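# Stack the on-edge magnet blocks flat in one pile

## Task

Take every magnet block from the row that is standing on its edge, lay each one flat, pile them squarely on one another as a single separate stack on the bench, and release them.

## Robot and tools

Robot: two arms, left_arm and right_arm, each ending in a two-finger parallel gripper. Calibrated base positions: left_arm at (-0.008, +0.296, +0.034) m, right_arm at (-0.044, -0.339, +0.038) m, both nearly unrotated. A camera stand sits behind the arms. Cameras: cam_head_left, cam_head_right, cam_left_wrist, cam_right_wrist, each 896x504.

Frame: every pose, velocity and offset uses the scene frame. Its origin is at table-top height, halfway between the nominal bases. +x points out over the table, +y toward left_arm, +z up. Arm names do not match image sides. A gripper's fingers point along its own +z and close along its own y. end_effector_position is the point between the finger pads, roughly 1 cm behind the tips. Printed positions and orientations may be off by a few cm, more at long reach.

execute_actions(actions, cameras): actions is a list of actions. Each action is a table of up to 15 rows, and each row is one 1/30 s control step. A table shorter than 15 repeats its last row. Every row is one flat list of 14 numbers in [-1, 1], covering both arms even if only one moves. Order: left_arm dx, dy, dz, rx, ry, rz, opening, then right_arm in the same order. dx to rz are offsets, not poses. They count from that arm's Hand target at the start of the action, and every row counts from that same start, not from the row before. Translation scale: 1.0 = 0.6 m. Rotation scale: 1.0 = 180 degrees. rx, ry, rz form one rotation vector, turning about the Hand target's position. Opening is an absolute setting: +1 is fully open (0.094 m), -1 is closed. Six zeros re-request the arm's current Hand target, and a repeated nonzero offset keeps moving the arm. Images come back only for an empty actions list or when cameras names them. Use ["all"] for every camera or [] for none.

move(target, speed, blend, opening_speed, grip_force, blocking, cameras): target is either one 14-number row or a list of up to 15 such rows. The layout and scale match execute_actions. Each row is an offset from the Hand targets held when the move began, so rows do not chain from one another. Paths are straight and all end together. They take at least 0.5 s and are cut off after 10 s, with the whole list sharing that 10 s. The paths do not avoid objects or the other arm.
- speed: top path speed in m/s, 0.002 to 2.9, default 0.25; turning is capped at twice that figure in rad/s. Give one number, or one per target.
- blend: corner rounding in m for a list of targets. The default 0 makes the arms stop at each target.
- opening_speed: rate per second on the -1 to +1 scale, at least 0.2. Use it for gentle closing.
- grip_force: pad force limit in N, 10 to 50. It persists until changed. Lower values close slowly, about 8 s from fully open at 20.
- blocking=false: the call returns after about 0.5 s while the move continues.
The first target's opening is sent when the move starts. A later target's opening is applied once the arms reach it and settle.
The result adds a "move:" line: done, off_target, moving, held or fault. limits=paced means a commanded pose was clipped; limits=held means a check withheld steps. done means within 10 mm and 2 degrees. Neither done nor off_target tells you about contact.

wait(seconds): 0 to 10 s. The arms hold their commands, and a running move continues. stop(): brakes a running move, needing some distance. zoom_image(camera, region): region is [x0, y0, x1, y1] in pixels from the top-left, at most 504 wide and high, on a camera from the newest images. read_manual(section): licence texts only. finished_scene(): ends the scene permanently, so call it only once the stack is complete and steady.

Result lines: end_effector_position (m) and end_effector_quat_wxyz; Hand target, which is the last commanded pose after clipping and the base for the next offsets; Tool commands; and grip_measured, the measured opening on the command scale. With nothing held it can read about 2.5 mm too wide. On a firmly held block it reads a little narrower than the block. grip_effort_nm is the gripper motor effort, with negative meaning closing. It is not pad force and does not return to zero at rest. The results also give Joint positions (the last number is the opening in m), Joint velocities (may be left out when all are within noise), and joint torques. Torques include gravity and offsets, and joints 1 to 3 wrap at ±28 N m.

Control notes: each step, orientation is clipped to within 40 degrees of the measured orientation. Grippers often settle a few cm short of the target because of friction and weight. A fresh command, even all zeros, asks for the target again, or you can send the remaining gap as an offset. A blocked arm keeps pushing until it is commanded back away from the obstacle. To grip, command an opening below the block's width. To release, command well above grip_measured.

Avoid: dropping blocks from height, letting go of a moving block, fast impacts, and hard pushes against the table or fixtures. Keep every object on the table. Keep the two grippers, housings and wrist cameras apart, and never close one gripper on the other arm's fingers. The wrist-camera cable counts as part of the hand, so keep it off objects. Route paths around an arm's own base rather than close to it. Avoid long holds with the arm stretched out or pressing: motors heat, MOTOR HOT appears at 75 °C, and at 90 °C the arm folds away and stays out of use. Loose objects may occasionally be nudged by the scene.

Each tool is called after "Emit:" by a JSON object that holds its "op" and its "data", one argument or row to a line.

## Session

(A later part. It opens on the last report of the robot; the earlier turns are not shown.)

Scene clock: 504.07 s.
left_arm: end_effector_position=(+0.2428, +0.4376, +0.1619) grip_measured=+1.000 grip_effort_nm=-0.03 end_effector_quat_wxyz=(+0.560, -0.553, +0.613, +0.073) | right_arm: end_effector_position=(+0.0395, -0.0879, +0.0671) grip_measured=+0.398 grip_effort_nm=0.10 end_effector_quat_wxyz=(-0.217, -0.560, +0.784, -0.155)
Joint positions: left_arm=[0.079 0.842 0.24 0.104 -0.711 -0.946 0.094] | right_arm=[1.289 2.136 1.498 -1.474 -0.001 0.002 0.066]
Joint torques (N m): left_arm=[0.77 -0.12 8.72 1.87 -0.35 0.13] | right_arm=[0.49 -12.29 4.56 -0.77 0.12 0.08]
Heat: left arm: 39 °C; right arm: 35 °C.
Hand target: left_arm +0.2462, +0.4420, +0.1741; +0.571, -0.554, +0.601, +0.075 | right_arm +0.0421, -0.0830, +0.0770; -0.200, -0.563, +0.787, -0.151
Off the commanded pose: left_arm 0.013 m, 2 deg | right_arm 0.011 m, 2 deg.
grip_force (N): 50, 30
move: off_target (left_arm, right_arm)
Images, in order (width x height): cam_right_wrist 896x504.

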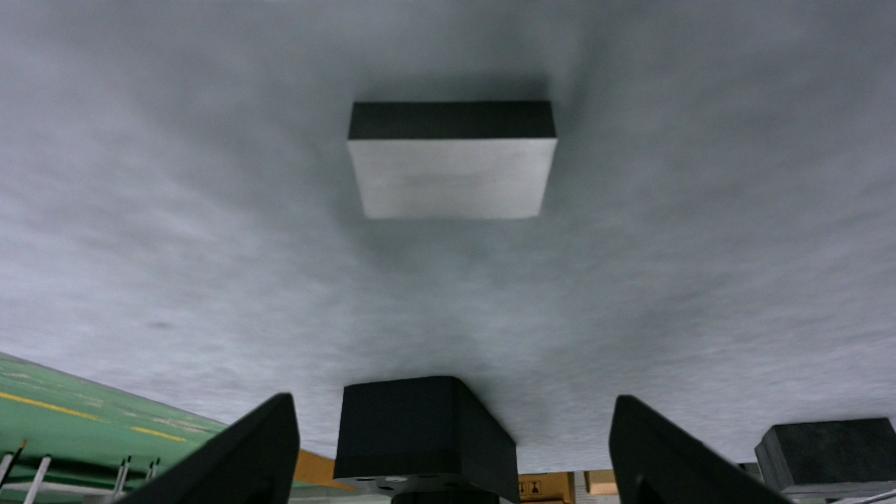

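Emit:
{"op": "move", "data": {
  "target": [
    [0,0,0,0,0,0,1,-0.0333,0.005,0.0583,0.078,-0.004,0.02,0.4],
    [0,0,0,0,0,0,1,-0.2703,0.128,-0.0517,0.5214,-0.0273,0.134,0.4]
  ],
  "speed": 0.3,
  "blend": [0.03,0],
  "cameras": ["cam_right_wrist","cam_head_left"]
}}

Scene clock: 534.63 s.
left_arm: end_effector_position=(+0.2428, +0.4376, +0.1619) grip_measured=+1.000 grip_effort_nm=-0.03 end_effector_quat_wxyz=(+0.560, -0.553, +0.613, +0.073) | right_arm: end_effector_position=(-0.1202, -0.0046, +0.0476) grip_measured=+0.399 grip_effort_nm=0.10 end_effector_quat_wxyz=(-0.332, +0.658, -0.535, -0.413)
Joint positions: left_arm=[0.079 0.842 0.24 0.104 -0.711 -0.946 0.094] | right_arm=[1.844 1.868 0.137 1.278 0.014 0.013 0.066]
Joint torques (N m): left_arm=[0.77 -0.12 8.69 1.87 -0.35 0.12] | right_arm=[0.44 -3.93 0.95 1.87 0.08 -0.03]
Heat: left arm: 40 °C; right arm: 35 °C.
Hand target: left_arm +0.2462, +0.4420, +0.1741; +0.571, -0.554, +0.601, +0.075 | right_arm -0.1201, -0.0061, +0.0460; -0.334, +0.659, -0.534, -0.412
Off the commanded pose: left_arm 0.013 m, 2 deg | right_arm 0.002 m, 0 deg.
grip_force (N): 50, 30
move: off_target (left_arm)
Images, in order (width x height): cam_head_left 896x504, cam_right_wrist 896x504.

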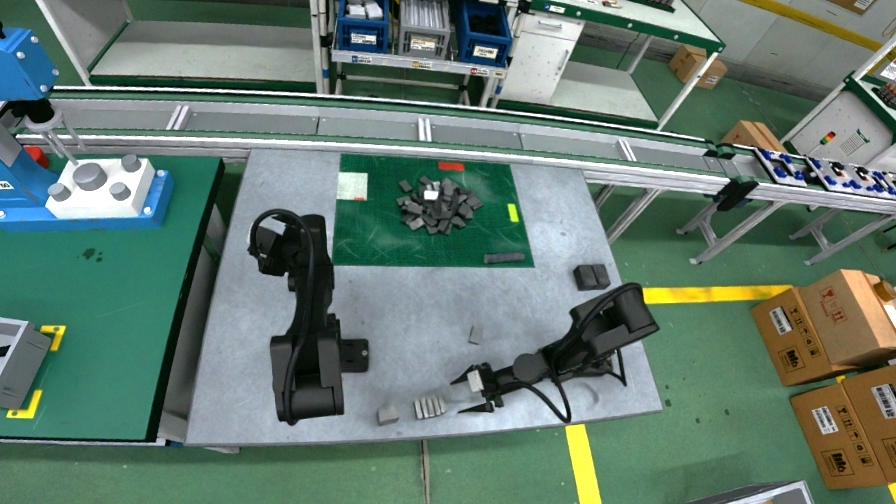

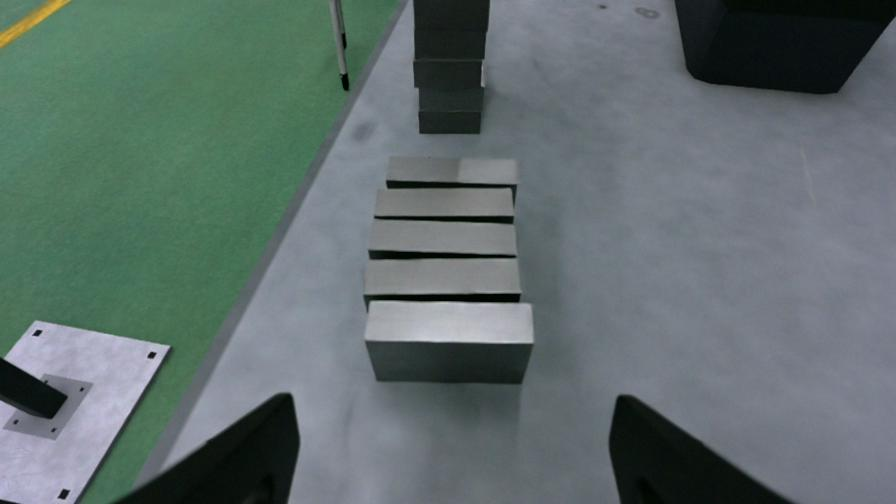

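Emit:
{"op": "move", "data": {
  "target": [
    [0,0,0,0,0,0,1,-0.013,0.0615,-0.0467,0.0054,0.0012,-0.0055,0.4],
    [0,0,0,0,0,0,1,-0.013,0.0615,-0.0467,0.0054,0.0012,-0.0055,-0.3]
  ],
  "speed": 0.1,
  "opening_speed": 0.5,
  "cameras": ["cam_right_wrist"]
}}

Scene clock: 548.23 s.
left_arm: end_effector_position=(+0.2428, +0.4376, +0.1619) grip_measured=+1.000 grip_effort_nm=-0.02 end_effector_quat_wxyz=(+0.560, -0.553, +0.613, +0.073) | right_arm: end_effector_position=(-0.1289, +0.0282, +0.0151) grip_measured=-0.062 grip_effort_nm=-0.64 end_effector_quat_wxyz=(-0.329, +0.659, -0.540, -0.406)
Joint positions: left_arm=[0.079 0.842 0.24 0.104 -0.711 -0.946 0.094] | right_arm=[1.856 2.125 0.292 1.363 0.032 0.021 0.044]
Joint torques (N m): left_arm=[0.77 -0.12 8.7 1.87 -0.35 0.13] | right_arm=[0.2 -4.11 0.75 2.38 0.15 0]
Heat: left arm: 40 °C; right arm: 38 °C.
Hand target: left_arm +0.2462, +0.4420, +0.1741; +0.571, -0.554, +0.601, +0.075 | right_arm -0.1278, +0.0308, +0.0179; -0.342, +0.650, -0.537, -0.414
Off the commanded pose: left_arm 0.013 m, 2 deg | right_arm 0.004 m, 2 deg.
grip_force (N): 50, 30
move: off_target (left_arm)
Images, in order (width x height): cam_right_wrist 896x504.

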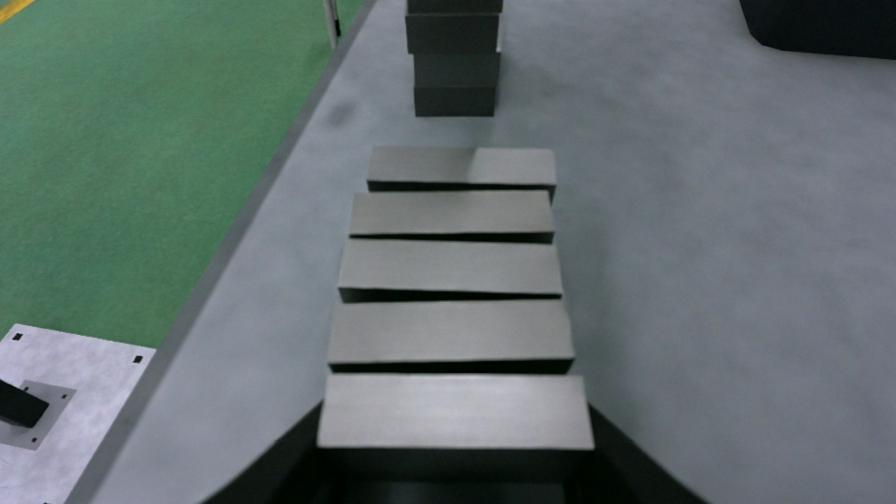

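Emit:
{"op": "move", "data": {
  "target": [
    [0,0,0,0,0,0,1,0.0029,-0.0135,-0.001,0,0,0,0.15],
    [0,0,0,0,0,0,1,0.0029,-0.0135,-0.001,0,0,0,-0.3]
  ],
  "speed": 0.06,
  "opening_speed": 0.6,
  "cameras": ["cam_right_wrist"]
}}

Scene clock: 577.37 s.
left_arm: end_effector_position=(+0.2428, +0.4376, +0.1619) grip_measured=+1.000 grip_effort_nm=-0.03 end_effector_quat_wxyz=(+0.560, -0.553, +0.613, +0.073) | right_arm: end_effector_position=(-0.1277, +0.0258, +0.0145) grip_measured=-0.063 grip_effort_nm=-0.64 end_effector_quat_wxyz=(-0.330, +0.658, -0.544, -0.404)
Joint positions: left_arm=[0.079 0.842 0.24 0.104 -0.711 -0.946 0.094] | right_arm=[1.859 2.125 0.283 1.368 0.041 0.027 0.044]
Joint torques (N m): left_arm=[0.76 -0.12 8.7 1.87 -0.35 0.13] | right_arm=[0.08 -3.84 -0.92 2.64 0.07 -0.06]
Heat: left arm: 40 °C; right arm: 42 °C.
Hand target: left_arm +0.2462, +0.4420, +0.1741; +0.571, -0.554, +0.601, +0.075 | right_arm -0.1261, +0.0227, +0.0173; -0.342, +0.650, -0.537, -0.414
Off the commanded pose: left_arm 0.013 m, 2 deg | right_arm 0.005 m, 2 deg.
grip_force (N): 50, 30
move: off_target (left_arm)
Images, in order (width x height): cam_right_wrist 896x504.

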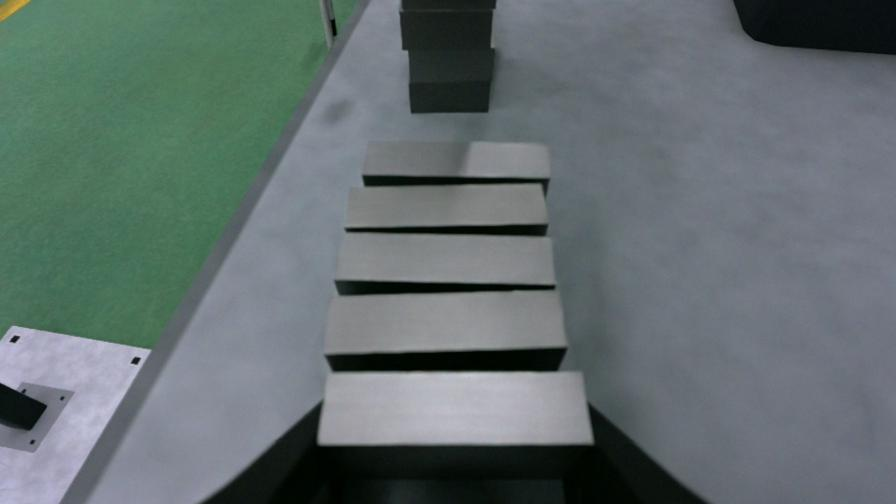

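Emit:
{"op": "move", "data": {
  "target": [
    [0,0,0,0,0,0,1,0.005,-0.025,0.1167,0,0,0,-0.3],
    [0,0,0,0,0,0,1,0.2803,-0.176,0.0795,-0.5261,0.0328,-0.1284,-0.3]
  ],
  "speed": [0.2,0.3],
  "blend": [0.03,0],
  "cameras": ["cam_right_wrist"]
}}

Scene clock: 603.40 s.
left_arm: end_effector_position=(+0.2428, +0.4376, +0.1619) grip_measured=+1.000 grip_effort_nm=-0.03 end_effector_quat_wxyz=(+0.560, -0.553, +0.613, +0.073) | right_arm: end_effector_position=(+0.0392, -0.0831, +0.0639) grip_measured=-0.063 grip_effort_nm=-0.65 end_effector_quat_wxyz=(-0.199, -0.566, +0.787, -0.141)
Joint positions: left_arm=[0.079 0.842 0.24 0.104 -0.711 -0.946 0.094] | right_arm=[1.295 2.11 1.469 -1.422 -0.004 0.001 0.044]
Joint torques (N m): left_arm=[0.76 -0.1 8.72 1.86 -0.35 0.13] | right_arm=[-0.1 -8.47 5.03 -0.8 0.13 0.07]
Heat: left arm: 40 °C; right arm: 44 °C.
Hand target: left_arm +0.2462, +0.4420, +0.1741; +0.571, -0.554, +0.601, +0.075 | right_arm +0.0421, -0.0829, +0.0651; -0.200, -0.564, +0.787, -0.150
Off the commanded pose: left_arm 0.013 m, 2 deg | right_arm 0.003 m, 1 deg.
grip_force (N): 50, 30
move: off_target (left_arm)
Images, in order (width x height): cam_right_wrist 896x504.

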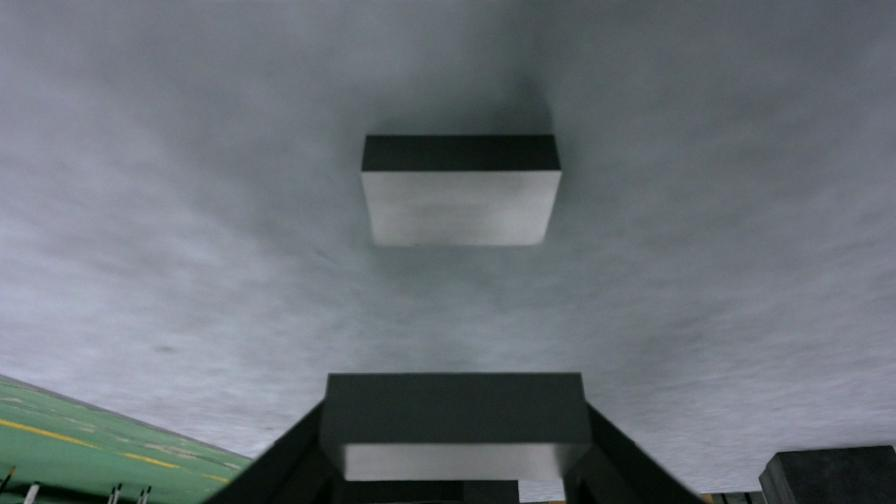

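Emit:
{"op": "move", "data": {
  "target": [0,0,0,0,0,0,1,0.0017,0.0022,-0.0702,0,0,0,-0.3],
  "speed": 0.1,
  "cameras": ["cam_right_wrist"]
}}

Scene clock: 639.57 s.
left_arm: end_effector_position=(+0.2428, +0.4376, +0.1619) grip_measured=+1.000 grip_effort_nm=-0.03 end_effector_quat_wxyz=(+0.560, -0.553, +0.613, +0.073) | right_arm: end_effector_position=(+0.0407, -0.0791, +0.0271) grip_measured=-0.063 grip_effort_nm=-0.64 end_effector_quat_wxyz=(-0.199, -0.566, +0.787, -0.142)
Joint positions: left_arm=[0.079 0.842 0.24 0.104 -0.711 -0.946 0.094] | right_arm=[1.295 2.189 1.434 -1.31 -0.003 0.001 0.044]
Joint torques (N m): left_arm=[0.77 -0.12 8.69 1.87 -0.35 0.12] | right_arm=[-0.24 -8.91 3.02 -0.62 0.13 0.06]
Heat: left arm: 41 °C; right arm: 37 °C.
Hand target: left_arm +0.2462, +0.4420, +0.1741; +0.571, -0.554, +0.601, +0.075 | right_arm +0.0431, -0.0815, +0.0230; -0.200, -0.564, +0.787, -0.150
Off the commanded pose: left_arm 0.013 m, 2 deg | right_arm 0.005 m, 1 deg.
grip_force (N): 50, 30
move: off_target (left_arm)
Images, in order (width x height): cam_right_wrist 896x504.

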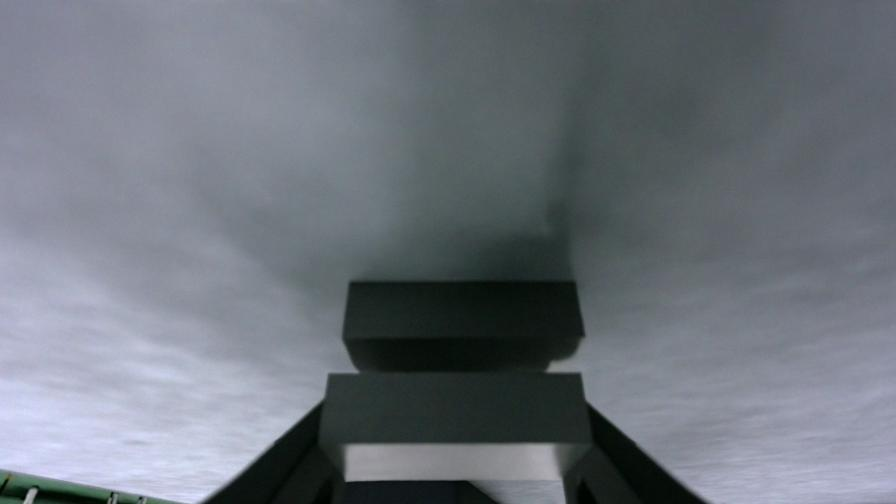

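Emit:
{"op": "move", "data": {
  "target": [0,0,0,0,0,0,1,0.0045,-0.0012,-0.0095,0,0,0,-0.3],
  "speed": 0.04,
  "cameras": ["cam_right_wrist"]
}}

Emit:
{"op": "zoom_image", "data": {
  "camera": "cam_right_wrist",
  "region": [300, 240, 620, 500]
}}

Scene clock: 652.77 s.
left_arm: end_effector_position=(+0.2428, +0.4376, +0.1619) grip_measured=+1.000 grip_effort_nm=-0.03 end_effector_quat_wxyz=(+0.560, -0.553, +0.613, +0.073) | right_arm: end_effector_position=(+0.0435, -0.0770, +0.0231) grip_measured=-0.063 grip_effort_nm=-0.64 end_effector_quat_wxyz=(-0.195, -0.565, +0.789, -0.140)
Joint positions: left_arm=[0.079 0.842 0.24 0.104 -0.711 -0.946 0.094] | right_arm=[1.29 2.196 1.434 -1.293 0.001 0.001 0.044]
Joint torques (N m): left_arm=[0.76 -0.12 8.7 1.87 -0.35 0.12] | right_arm=[-0.47 -8.61 2.56 -0.59 0.14 -0.02]
Heat: left arm: 41 °C; right arm: 36 °C.
Hand target: left_arm +0.2462, +0.4420, +0.1741; +0.571, -0.554, +0.601, +0.075 | right_arm +0.0458, -0.0822, +0.0171; -0.200, -0.564, +0.787, -0.150
Off the commanded pose: left_arm 0.013 m, 2 deg | right_arm 0.008 m, 1 deg.
grip_force (N): 50, 30
move: off_target (left_arm)
Images, in order (width x height): cam_right_wrist 896x504.

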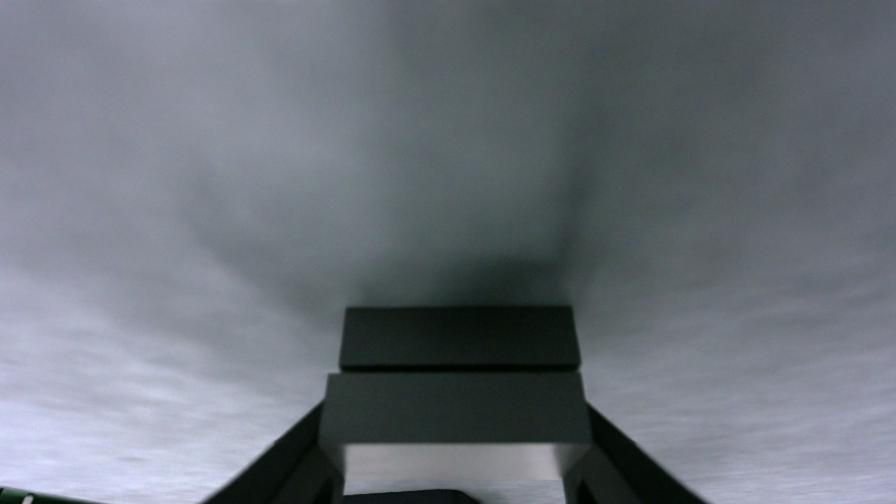

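Scaled by 1.575 from the camera's 896x504 image, which has a finer 1280x720 frame.

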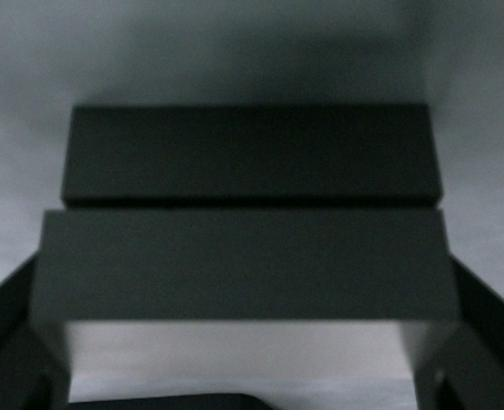

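Emit:
{"op": "move", "data": {
  "target": [0,0,0,0,0,0,1,0.001,-0.0085,-0.003,0,0,0,-0.3],
  "speed": 0.04,
  "cameras": ["cam_right_wrist"]
}}

Emit:
{"op": "zoom_image", "data": {
  "camera": "cam_right_wrist",
  "region": [300, 240, 620, 500]
}}

Scene clock: 665.63 s.
left_arm: end_effector_position=(+0.2428, +0.4376, +0.1619) grip_measured=+1.000 grip_effort_nm=-0.03 end_effector_quat_wxyz=(+0.560, -0.553, +0.613, +0.073) | right_arm: end_effector_position=(+0.0431, -0.0818, +0.0206) grip_measured=-0.063 grip_effort_nm=-0.64 end_effector_quat_wxyz=(-0.199, -0.565, +0.788, -0.143)
Joint positions: left_arm=[0.079 0.842 0.24 0.104 -0.711 -0.946 0.094] | right_arm=[1.287 2.196 1.417 -1.286 0.002 -0.002 0.044]
Joint torques (N m): left_arm=[0.76 -0.12 8.7 1.87 -0.34 0.13] | right_arm=[-0.76 -9.47 1.77 -0.5 0.15 -0.04]
Heat: left arm: 41 °C; right arm: 35 °C.
Hand target: left_arm +0.2462, +0.4420, +0.1741; +0.571, -0.554, +0.601, +0.075 | right_arm +0.0464, -0.0874, +0.0154; -0.200, -0.564, +0.787, -0.150
Off the commanded pose: left_arm 0.013 m, 2 deg | right_arm 0.008 m, 1 deg.
grip_force (N): 50, 30
move: off_target (left_arm)
Images, in order (width x height): cam_right_wrist 896x504.

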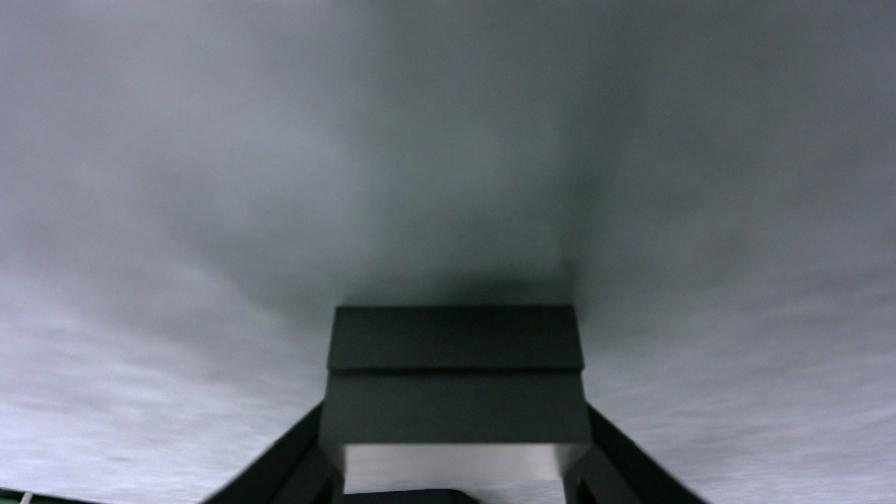

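Scaled by 1.575 from the camera's 896x504 image, which has a finer 1280x720 frame.

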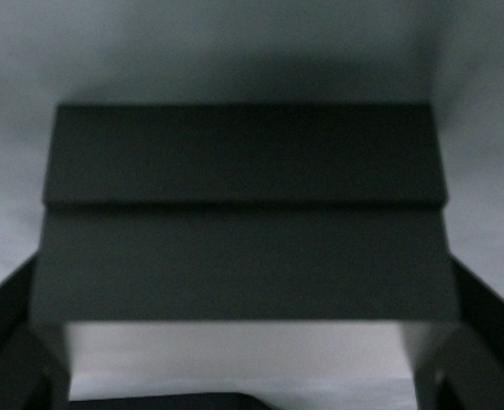

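Emit:
{"op": "move", "data": {
  "target": [0,0,0,0,0,0,1,0.0005,0.006,0.0025,0,0,0,-0.3],
  "speed": 0.04,
  "cameras": ["cam_right_wrist"]
}}

Emit:
{"op": "zoom_image", "data": {
  "camera": "cam_right_wrist",
  "region": [300, 240, 620, 500]
}}

Scene clock: 679.20 s.
left_arm: end_effector_position=(+0.2428, +0.4376, +0.1619) grip_measured=+1.000 grip_effort_nm=-0.03 end_effector_quat_wxyz=(+0.560, -0.553, +0.613, +0.073) | right_arm: end_effector_position=(+0.0431, -0.0818, +0.0206) grip_measured=-0.063 grip_effort_nm=-0.64 end_effector_quat_wxyz=(-0.199, -0.565, +0.788, -0.143)
Joint positions: left_arm=[0.079 0.842 0.24 0.104 -0.711 -0.946 0.094] | right_arm=[1.287 2.196 1.417 -1.286 0.002 -0.002 0.044]
Joint torques (N m): left_arm=[0.77 -0.12 8.68 1.87 -0.35 0.13] | right_arm=[-0.54 -8.8 3.29 -0.62 0.13 -0.02]
Heat: left arm: 41 °C; right arm: 35 °C.
Hand target: left_arm +0.2462, +0.4420, +0.1741; +0.571, -0.554, +0.601, +0.075 | right_arm +0.0467, -0.0838, +0.0169; -0.200, -0.564, +0.787, -0.150
Off the commanded pose: left_arm 0.013 m, 2 deg | right_arm 0.006 m, 1 deg.
grip_force (N): 50, 30
move: off_target (left_arm)
Images, in order (width x height): cam_right_wrist 896x504.

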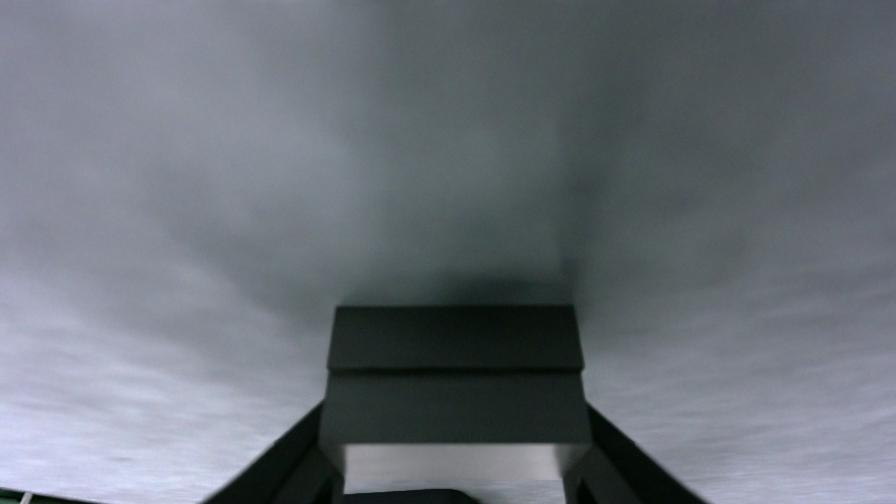

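Scaled by 1.575 from the camera's 896x504 image, which has a finer 1280x720 frame.

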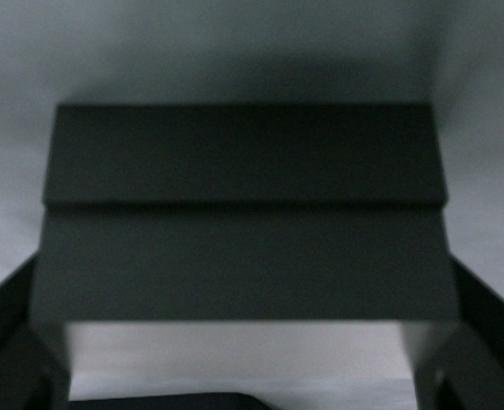

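Emit:
{"op": "move", "data": {
  "target": [
    [0,0,0,0,0,0,1,0,0,0.003,0,0,0,0.4],
    [0,0,0,0,0,0,1,0,0,0.1,0,0,0,0.4]
  ],
  "speed": [0.03,0.15],
  "opening_speed": 1.0,
  "cameras": ["cam_right_wrist"]
}}

Scene clock: 690.20 s.
left_arm: end_effector_position=(+0.2428, +0.4376, +0.1619) grip_measured=+1.000 grip_effort_nm=-0.03 end_effector_quat_wxyz=(+0.560, -0.553, +0.613, +0.073) | right_arm: end_effector_position=(+0.0413, -0.0876, +0.0673) grip_measured=+0.398 grip_effort_nm=0.10 end_effector_quat_wxyz=(-0.216, -0.561, +0.784, -0.156)
Joint positions: left_arm=[0.079 0.842 0.24 0.104 -0.711 -0.946 0.094] | right_arm=[1.287 2.137 1.502 -1.474 0.003 -0.002 0.066]
Joint torques (N m): left_arm=[0.76 -0.12 8.7 1.87 -0.34 0.13] | right_arm=[-0.53 -12.22 4.53 -0.81 0.13 -0.02]
Heat: left arm: 41 °C; right arm: 35 °C.
Hand target: left_arm +0.2462, +0.4420, +0.1741; +0.571, -0.554, +0.601, +0.075 | right_arm +0.0467, -0.0839, +0.0769; -0.200, -0.564, +0.787, -0.150
Off the commanded pose: left_arm 0.013 m, 2 deg | right_arm 0.012 m, 2 deg.
grip_force (N): 50, 30
move: off_target (left_arm, right_arm)
Images, in order (width x height): cam_right_wrist 896x504.

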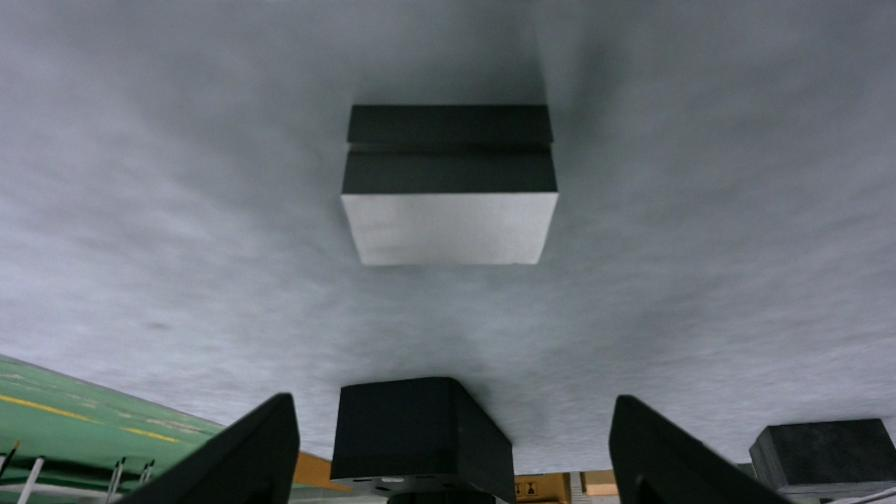

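Emit:
{"op": "move", "data": {
  "target": [
    [0,0,0,0,0,0,1,-0.0333,0.005,0.05,0.078,-0.004,0.02,0.4],
    [0,0,0,0,0,0,1,-0.281,0.1448,-0.0515,0.5214,-0.0229,0.1376,0.4]
  ],
  "speed": 0.35,
  "blend": [0.03,0],
  "cameras": ["cam_right_wrist"]
}}

Scene clock: 713.33 s.
left_arm: end_effector_position=(+0.2428, +0.4376, +0.1619) grip_measured=+1.000 grip_effort_nm=-0.03 end_effector_quat_wxyz=(+0.560, -0.553, +0.613, +0.073) | right_arm: end_effector_position=(-0.1219, +0.0054, +0.0486) grip_measured=+0.399 grip_effort_nm=0.10 end_effector_quat_wxyz=(-0.329, +0.662, -0.529, -0.417)
Joint positions: left_arm=[0.079 0.842 0.24 0.104 -0.711 -0.946 0.094] | right_arm=[1.826 1.873 0.176 1.245 -0.018 -0.002 0.066]
Joint torques (N m): left_arm=[0.77 -0.12 8.72 1.87 -0.34 0.13] | right_arm=[0.47 -4.14 0.99 1.92 0.07 -0.03]
Heat: left arm: 41 °C; right arm: 35 °C.
Hand target: left_arm +0.2462, +0.4420, +0.1741; +0.571, -0.554, +0.601, +0.075 | right_arm -0.1219, +0.0031, +0.0460; -0.330, +0.664, -0.528, -0.415
Off the commanded pose: left_arm 0.013 m, 2 deg | right_arm 0.003 m, 0 deg.
grip_force (N): 50, 30
move: off_target (left_arm)
Images, in order (width x height): cam_right_wrist 896x504.

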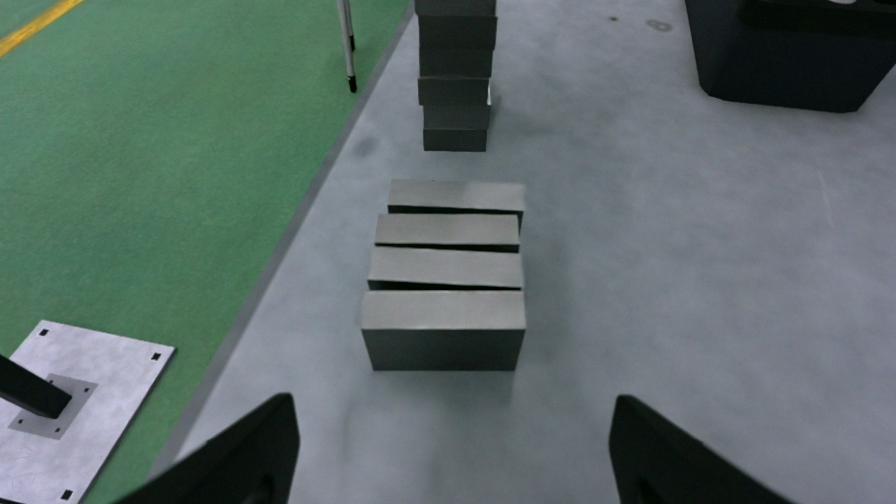

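Emit:
{"op": "move", "data": {
  "target": [
    [0,0,0,0,0,0,1,-0.0165,0.0645,-0.0442,0.0054,0.0012,0,0.4],
    [0,0,0,0,0,0,1,-0.0165,0.0645,-0.0442,0.0054,0.0012,0,-0.3]
  ],
  "speed": 0.12,
  "opening_speed": 0.5,
  "cameras": ["cam_right_wrist"]
}}

Scene clock: 734.37 s.
left_arm: end_effector_position=(+0.2428, +0.4376, +0.1619) grip_measured=+1.000 grip_effort_nm=-0.03 end_effector_quat_wxyz=(+0.560, -0.553, +0.613, +0.073) | right_arm: end_effector_position=(-0.1307, +0.0374, +0.0155) grip_measured=-0.067 grip_effort_nm=-0.64 end_effector_quat_wxyz=(-0.324, +0.666, -0.531, -0.412)
Joint positions: left_arm=[0.079 0.842 0.24 0.104 -0.711 -0.946 0.094] | right_arm=[1.833 2.126 0.328 1.33 -0.013 -0.001 0.044]
Joint torques (N m): left_arm=[0.77 -0.12 8.7 1.87 -0.35 0.13] | right_arm=[0.39 -5.37 1.52 2.15 0.08 0]
Heat: left arm: 41 °C; right arm: 36 °C.
Hand target: left_arm +0.2462, +0.4420, +0.1741; +0.571, -0.554, +0.601, +0.075 | right_arm -0.1317, +0.0418, +0.0195; -0.334, +0.660, -0.525, -0.420
Off the commanded pose: left_arm 0.013 m, 2 deg | right_arm 0.006 m, 2 deg.
grip_force (N): 50, 30
move: off_target (left_arm)
Images, in order (width x height): cam_right_wrist 896x504.

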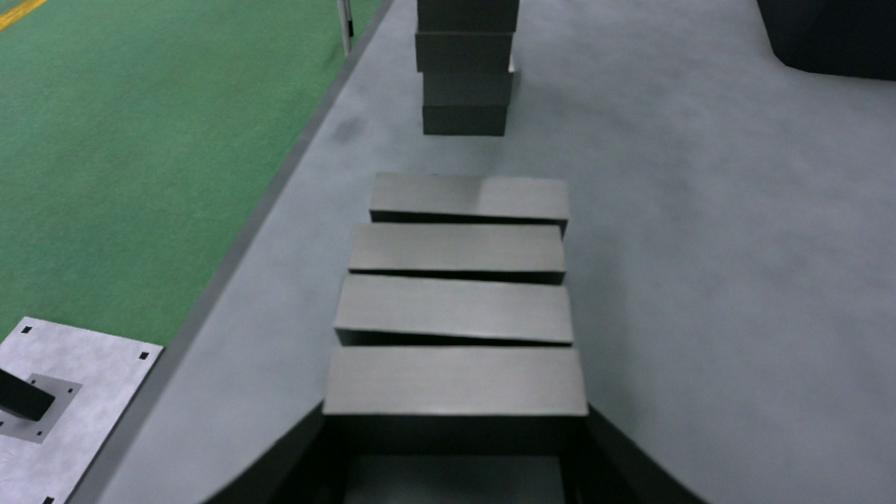

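Emit:
{"op": "move", "data": {
  "target": [
    [0,0,0,0,0,0,1,0.005,-0.025,0.1167,0,0,0,-0.3],
    [0,0,0,0,0,0,1,0.2945,-0.2063,0.0925,-0.5188,0.0228,-0.138,-0.3]
  ],
  "speed": [0.2,0.35],
  "blend": [0.03,0],
  "cameras": ["cam_right_wrist"]
}}

Emit:
{"op": "zoom_image", "data": {
  "camera": "cam_right_wrist",
  "region": [260, 100, 640, 500]
}}

Scene clock: 769.63 s.
left_arm: end_effector_position=(+0.2428, +0.4376, +0.1619) grip_measured=+1.000 grip_effort_nm=-0.03 end_effector_quat_wxyz=(+0.560, -0.553, +0.613, +0.073) | right_arm: end_effector_position=(+0.0421, -0.0825, +0.0735) grip_measured=-0.067 grip_effort_nm=-0.64 end_effector_quat_wxyz=(-0.189, -0.568, +0.790, -0.134)
Joint positions: left_arm=[0.079 0.842 0.24 0.104 -0.711 -0.946 0.094] | right_arm=[1.288 2.079 1.474 -1.434 0 -0.006 0.044]
Joint torques (N m): left_arm=[0.75 -0.12 8.69 1.87 -0.35 0.13] | right_arm=[-0.05 -8.36 5.16 -0.8 0.13 0.08]
Heat: left arm: 41 °C; right arm: 38 °C.
Hand target: left_arm +0.2462, +0.4420, +0.1741; +0.571, -0.554, +0.601, +0.075 | right_arm +0.0450, -0.0820, +0.0749; -0.190, -0.566, +0.790, -0.143
Off the commanded pose: left_arm 0.013 m, 2 deg | right_arm 0.003 m, 1 deg.
grip_force (N): 50, 30
move: off_target (left_arm)
Images, in order (width x height): cam_right_wrist 896x504.

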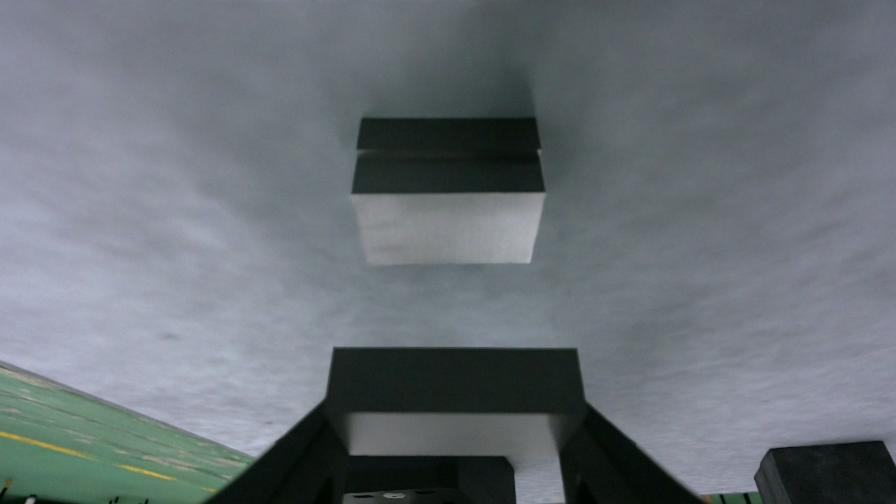

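Scaled by 1.260 from the camera's 896x504 image, which has a finer 1280x720 frame.

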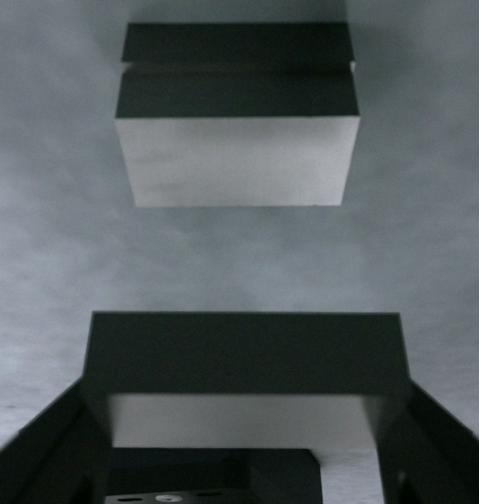

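Emit:
{"op": "move", "data": {
  "target": [0,0,0,0,0,0,1,-0.0013,0.0012,-0.0715,0,0,0,-0.3],
  "speed": 0.07,
  "cameras": ["cam_right_wrist"]
}}

Emit:
{"op": "zoom_image", "data": {
  "camera": "cam_right_wrist",
  "region": [260, 200, 640, 500]
}}

Scene clock: 783.23 s.
left_arm: end_effector_position=(+0.2428, +0.4376, +0.1619) grip_measured=+1.000 grip_effort_nm=-0.03 end_effector_quat_wxyz=(+0.560, -0.553, +0.613, +0.073) | right_arm: end_effector_position=(+0.0429, -0.0803, +0.0373) grip_measured=-0.067 grip_effort_nm=-0.64 end_effector_quat_wxyz=(-0.191, -0.567, +0.790, -0.136)
Joint positions: left_arm=[0.079 0.842 0.24 0.104 -0.711 -0.946 0.094] | right_arm=[1.288 2.148 1.424 -1.32 0 -0.004 0.044]
Joint torques (N m): left_arm=[0.76 -0.13 8.7 1.86 -0.35 0.13] | right_arm=[0.2 -8.61 3.03 -0.5 0.12 0.08]
Heat: left arm: 41 °C; right arm: 36 °C.
Hand target: left_arm +0.2462, +0.4420, +0.1741; +0.571, -0.554, +0.601, +0.075 | right_arm +0.0442, -0.0812, +0.0320; -0.190, -0.566, +0.789, -0.143
Off the commanded pose: left_arm 0.013 m, 2 deg | right_arm 0.006 m, 1 deg.
grip_force (N): 50, 30
move: off_target (left_arm)
Images, in order (width x height): cam_right_wrist 896x504.

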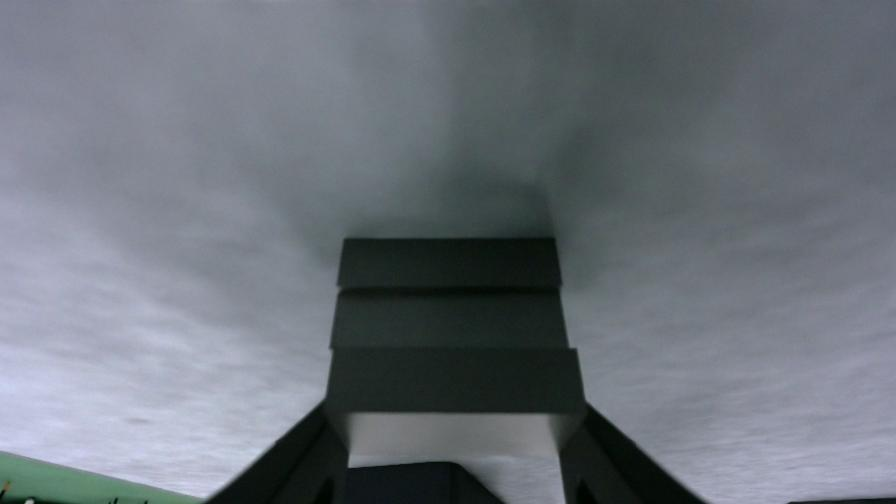

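Scaled by 1.326 from the camera's 896x504 image, which has a finer 1280x720 frame.

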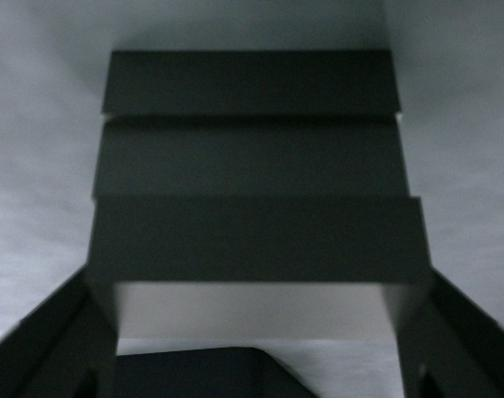

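Emit:
{"op": "move", "data": {
  "target": [0,0,0,0,0,0,1,-0.001,-0.004,-0.0065,0,0,0,-0.3],
  "speed": 0.05,
  "cameras": ["cam_right_wrist"]
}}

Emit:
{"op": "zoom_image", "data": {
  "camera": "cam_right_wrist",
  "region": [260, 200, 640, 500]
}}

Scene clock: 793.53 s.
left_arm: end_effector_position=(+0.2428, +0.4376, +0.1619) grip_measured=+1.000 grip_effort_nm=-0.03 end_effector_quat_wxyz=(+0.560, -0.553, +0.613, +0.073) | right_arm: end_effector_position=(+0.0428, -0.0805, +0.0367) grip_measured=-0.067 grip_effort_nm=-0.64 end_effector_quat_wxyz=(-0.191, -0.567, +0.790, -0.136)
Joint positions: left_arm=[0.079 0.842 0.24 0.104 -0.711 -0.946 0.094] | right_arm=[1.288 2.148 1.422 -1.317 0 -0.004 0.044]
Joint torques (N m): left_arm=[0.77 -0.13 8.7 1.86 -0.35 0.12] | right_arm=[0.16 -8.7 1.84 -0.34 0.12 0.07]
Heat: left arm: 41 °C; right arm: 35 °C.
Hand target: left_arm +0.2462, +0.4420, +0.1741; +0.571, -0.554, +0.601, +0.075 | right_arm +0.0436, -0.0836, +0.0281; -0.190, -0.566, +0.790, -0.143
Off the commanded pose: left_arm 0.013 m, 2 deg | right_arm 0.009 m, 1 deg.
grip_force (N): 50, 30
move: off_target (left_arm)
Images, in order (width x height): cam_right_wrist 896x504.

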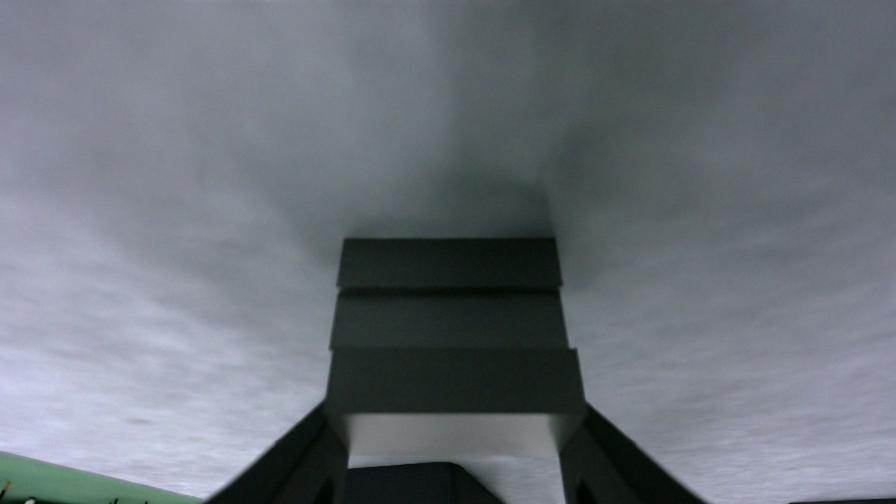

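Scaled by 1.326 from the camera's 896x504 image, which has a finer 1280x720 frame.

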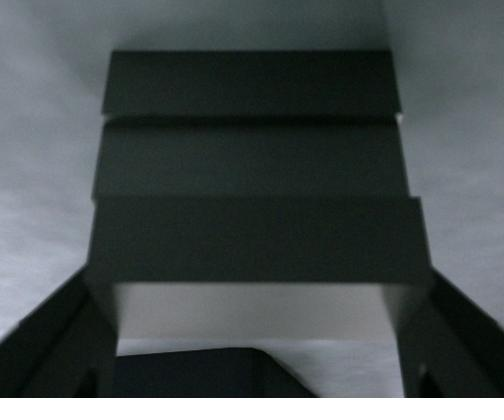

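Emit:
{"op": "move", "data": {
  "target": [
    [0,0,0,0,0,0,1,0,0.004,0.008,0,0,0,-0.3],
    [0,0,0,0,0,0,1,0,0.004,0.008,0,0,0,0.4],
    [0,0,0,0,0,0,1,0,0.0,0.1,0,0,0,0.4]
  ],
  "speed": [0.05,0.05,0.18],
  "opening_speed": 1.0,
  "cameras": ["cam_right_wrist"]
}}

Scene clock: 799.90 s.
left_arm: end_effector_position=(+0.2428, +0.4376, +0.1619) grip_measured=+1.000 grip_effort_nm=-0.03 end_effector_quat_wxyz=(+0.560, -0.553, +0.613, +0.073) | right_arm: end_effector_position=(+0.0403, -0.0878, +0.0784) grip_measured=+0.398 grip_effort_nm=0.10 end_effector_quat_wxyz=(-0.207, -0.563, +0.786, -0.147)
Joint positions: left_arm=[0.079 0.842 0.24 0.104 -0.711 -0.946 0.094] | right_arm=[1.288 2.095 1.497 -1.486 0 -0.002 0.066]
Joint torques (N m): left_arm=[0.77 -0.12 8.7 1.87 -0.35 0.13] | right_arm=[0.16 -11.99 4.67 -0.8 0.12 0.06]
Heat: left arm: 41 °C; right arm: 35 °C.
Hand target: left_arm +0.2462, +0.4420, +0.1741; +0.571, -0.554, +0.601, +0.075 | right_arm +0.0436, -0.0836, +0.0881; -0.190, -0.566, +0.790, -0.143
Off the commanded pose: left_arm 0.013 m, 2 deg | right_arm 0.011 m, 2 deg.
grip_force (N): 50, 30
move: off_target (left_arm, right_arm)
Images, in order (width x height): cam_right_wrist 896x504.

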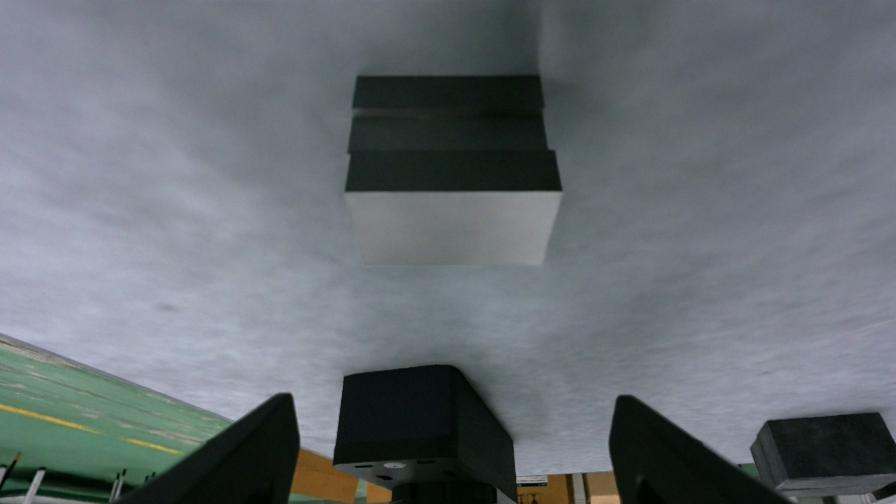

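Emit:
{"op": "move", "data": {
  "target": [
    [0,0,0,0,0,0,1,-0.0333,0.005,0.05,0.078,-0.006,0.018,0.4],
    [0,0,0,0,0,0,1,-0.2862,0.171,-0.0702,0.5109,-0.0402,0.1218,0.4]
  ],
  "speed": 0.35,
  "blend": [0.03,0],
  "cameras": ["cam_right_wrist"]
}}

Scene clock: 819.83 s.
left_arm: end_effector_position=(+0.2428, +0.4376, +0.1619) grip_measured=+1.000 grip_effort_nm=-0.03 end_effector_quat_wxyz=(+0.560, -0.553, +0.613, +0.073) | right_arm: end_effector_position=(-0.1291, +0.0209, +0.0489) grip_measured=+0.399 grip_effort_nm=0.10 end_effector_quat_wxyz=(-0.342, +0.644, -0.551, -0.406)
Joint positions: left_arm=[0.079 0.842 0.24 0.104 -0.711 -0.946 0.094] | right_arm=[1.896 1.889 0.246 1.189 0.103 0.058 0.066]
Joint torques (N m): left_arm=[0.76 -0.12 8.7 1.87 -0.35 0.13] | right_arm=[0.34 -4.55 1.33 1.88 0.12 -0.03]
Heat: left arm: 41 °C; right arm: 35 °C.
Hand target: left_arm +0.2462, +0.4420, +0.1741; +0.571, -0.554, +0.601, +0.075 | right_arm -0.1283, +0.0190, +0.0460; -0.344, +0.645, -0.551, -0.403
Off the commanded pose: left_arm 0.013 m, 2 deg | right_arm 0.004 m, 0 deg.
grip_force (N): 50, 30
move: off_target (left_arm)
Images, in order (width x height): cam_right_wrist 896x504.

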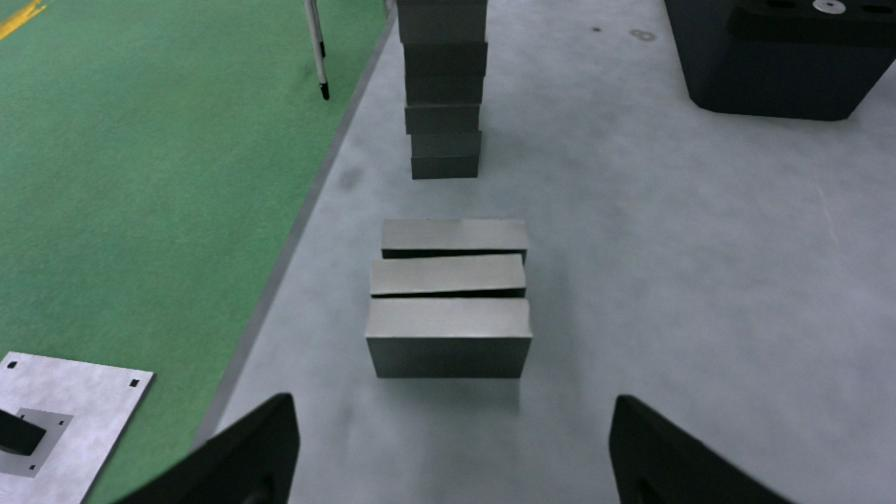

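Emit:
{"op": "move", "data": {
  "target": [
    [0,0,0,0,0,0,1,-0.0112,0.0648,-0.0442,0.0055,0.0009,-0.001,0.4],
    [0,0,0,0,0,0,1,-0.0112,0.0648,-0.0442,0.0055,0.0009,-0.001,-0.3]
  ],
  "speed": 0.12,
  "opening_speed": 0.5,
  "cameras": ["cam_right_wrist"]
}}

Scene clock: 836.27 s.
left_arm: end_effector_position=(+0.2428, +0.4376, +0.1619) grip_measured=+1.000 grip_effort_nm=-0.03 end_effector_quat_wxyz=(+0.560, -0.553, +0.613, +0.073) | right_arm: end_effector_position=(-0.1361, +0.0541, +0.0194) grip_measured=-0.064 grip_effort_nm=-0.64 end_effector_quat_wxyz=(-0.345, +0.644, -0.550, -0.405)
Joint positions: left_arm=[0.079 0.842 0.24 0.104 -0.711 -0.946 0.094] | right_arm=[1.889 2.131 0.393 1.286 0.103 0.051 0.044]
Joint torques (N m): left_arm=[0.76 -0.12 8.69 1.87 -0.35 0.12] | right_arm=[-0.46 -5.83 2.06 1.93 0.01 -0.02]
Heat: left arm: 41 °C; right arm: 37 °C.
Hand target: left_arm +0.2462, +0.4420, +0.1741; +0.571, -0.554, +0.601, +0.075 | right_arm -0.1350, +0.0577, +0.0193; -0.349, +0.641, -0.549, -0.408
Off the commanded pose: left_arm 0.013 m, 2 deg | right_arm 0.004 m, 1 deg.
grip_force (N): 50, 30
move: off_target (left_arm)
Images, in order (width x height): cam_right_wrist 896x504.

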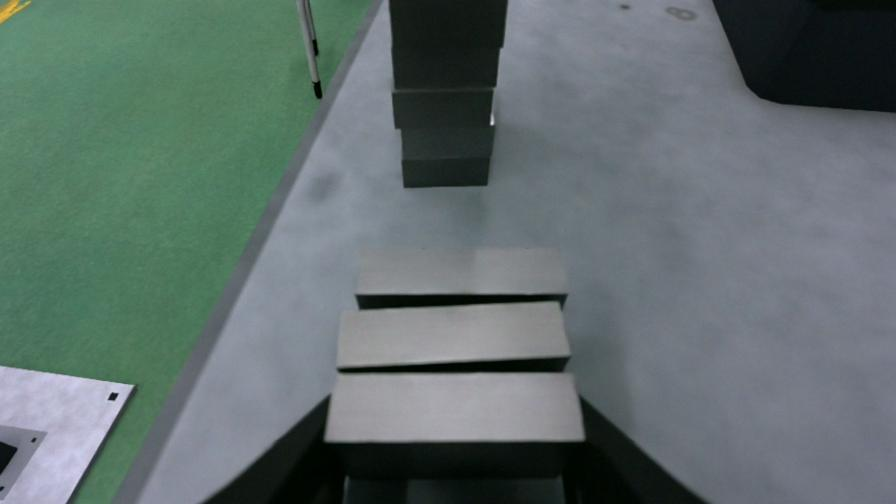

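Emit:
{"op": "move", "data": {
  "target": [
    [0,0,0,0,0,0,1,0.005,-0.03,0.133,0,0,0,-0.3],
    [0,0,0,0,0,0,1,0.3003,-0.2232,0.1095,-0.5113,0.0408,-0.1209,-0.3]
  ],
  "speed": [0.2,0.35],
  "blend": [0.03,0],
  "cameras": ["cam_right_wrist"]
}}

Emit:
{"op": "zoom_image", "data": {
  "camera": "cam_right_wrist",
  "region": [260, 100, 640, 500]
}}

Scene clock: 866.93 s.
left_arm: end_effector_position=(+0.2428, +0.4376, +0.1619) grip_measured=+1.000 grip_effort_nm=-0.02 end_effector_quat_wxyz=(+0.560, -0.553, +0.613, +0.073) | right_arm: end_effector_position=(+0.0425, -0.0768, +0.0836) grip_measured=-0.064 grip_effort_nm=-0.64 end_effector_quat_wxyz=(-0.183, -0.565, +0.794, -0.131)
Joint positions: left_arm=[0.079 0.842 0.24 0.104 -0.711 -0.946 0.094] | right_arm=[1.291 2.071 1.512 -1.464 -0.002 0.008 0.044]
Joint torques (N m): left_arm=[0.76 -0.1 8.7 1.86 -0.35 0.13] | right_arm=[0.01 -8.42 5.29 -0.75 0.12 -0.04]
Heat: left arm: 42 °C; right arm: 37 °C.
Hand target: left_arm +0.2462, +0.4420, +0.1741; +0.571, -0.554, +0.601, +0.075 | right_arm +0.0452, -0.0762, +0.0851; -0.184, -0.567, +0.791, -0.139
Off the commanded pose: left_arm 0.013 m, 2 deg | right_arm 0.003 m, 1 deg.
grip_force (N): 50, 30
move: off_target (left_arm)
Images, in order (width x height): cam_right_wrist 896x504.

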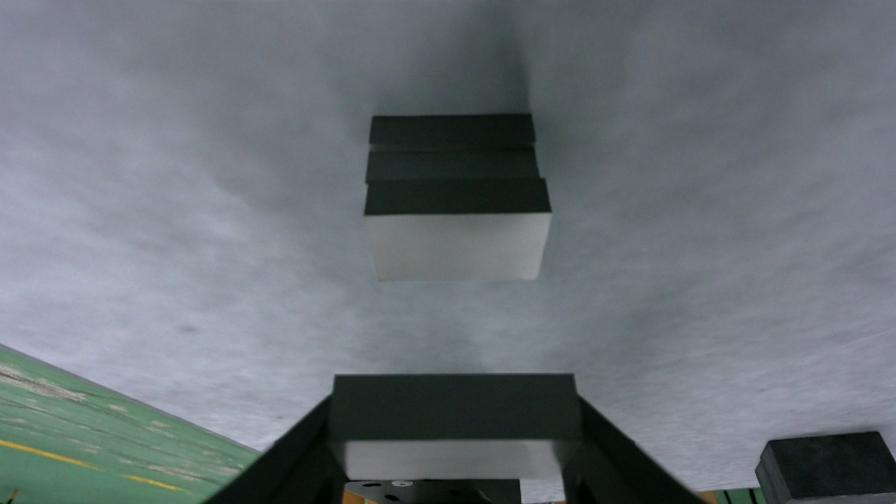

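Scaled by 1.260 from the camera's 896x504 image, which has a finer 1280x720 frame.

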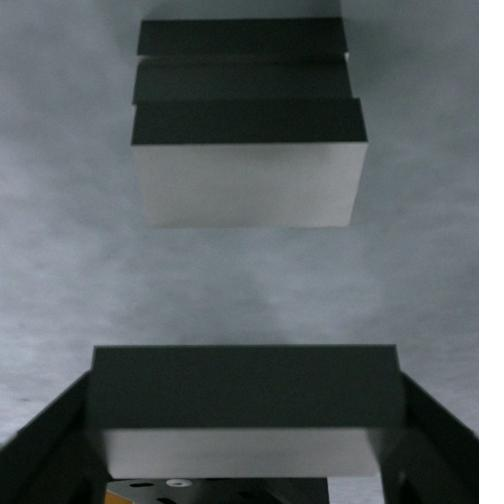

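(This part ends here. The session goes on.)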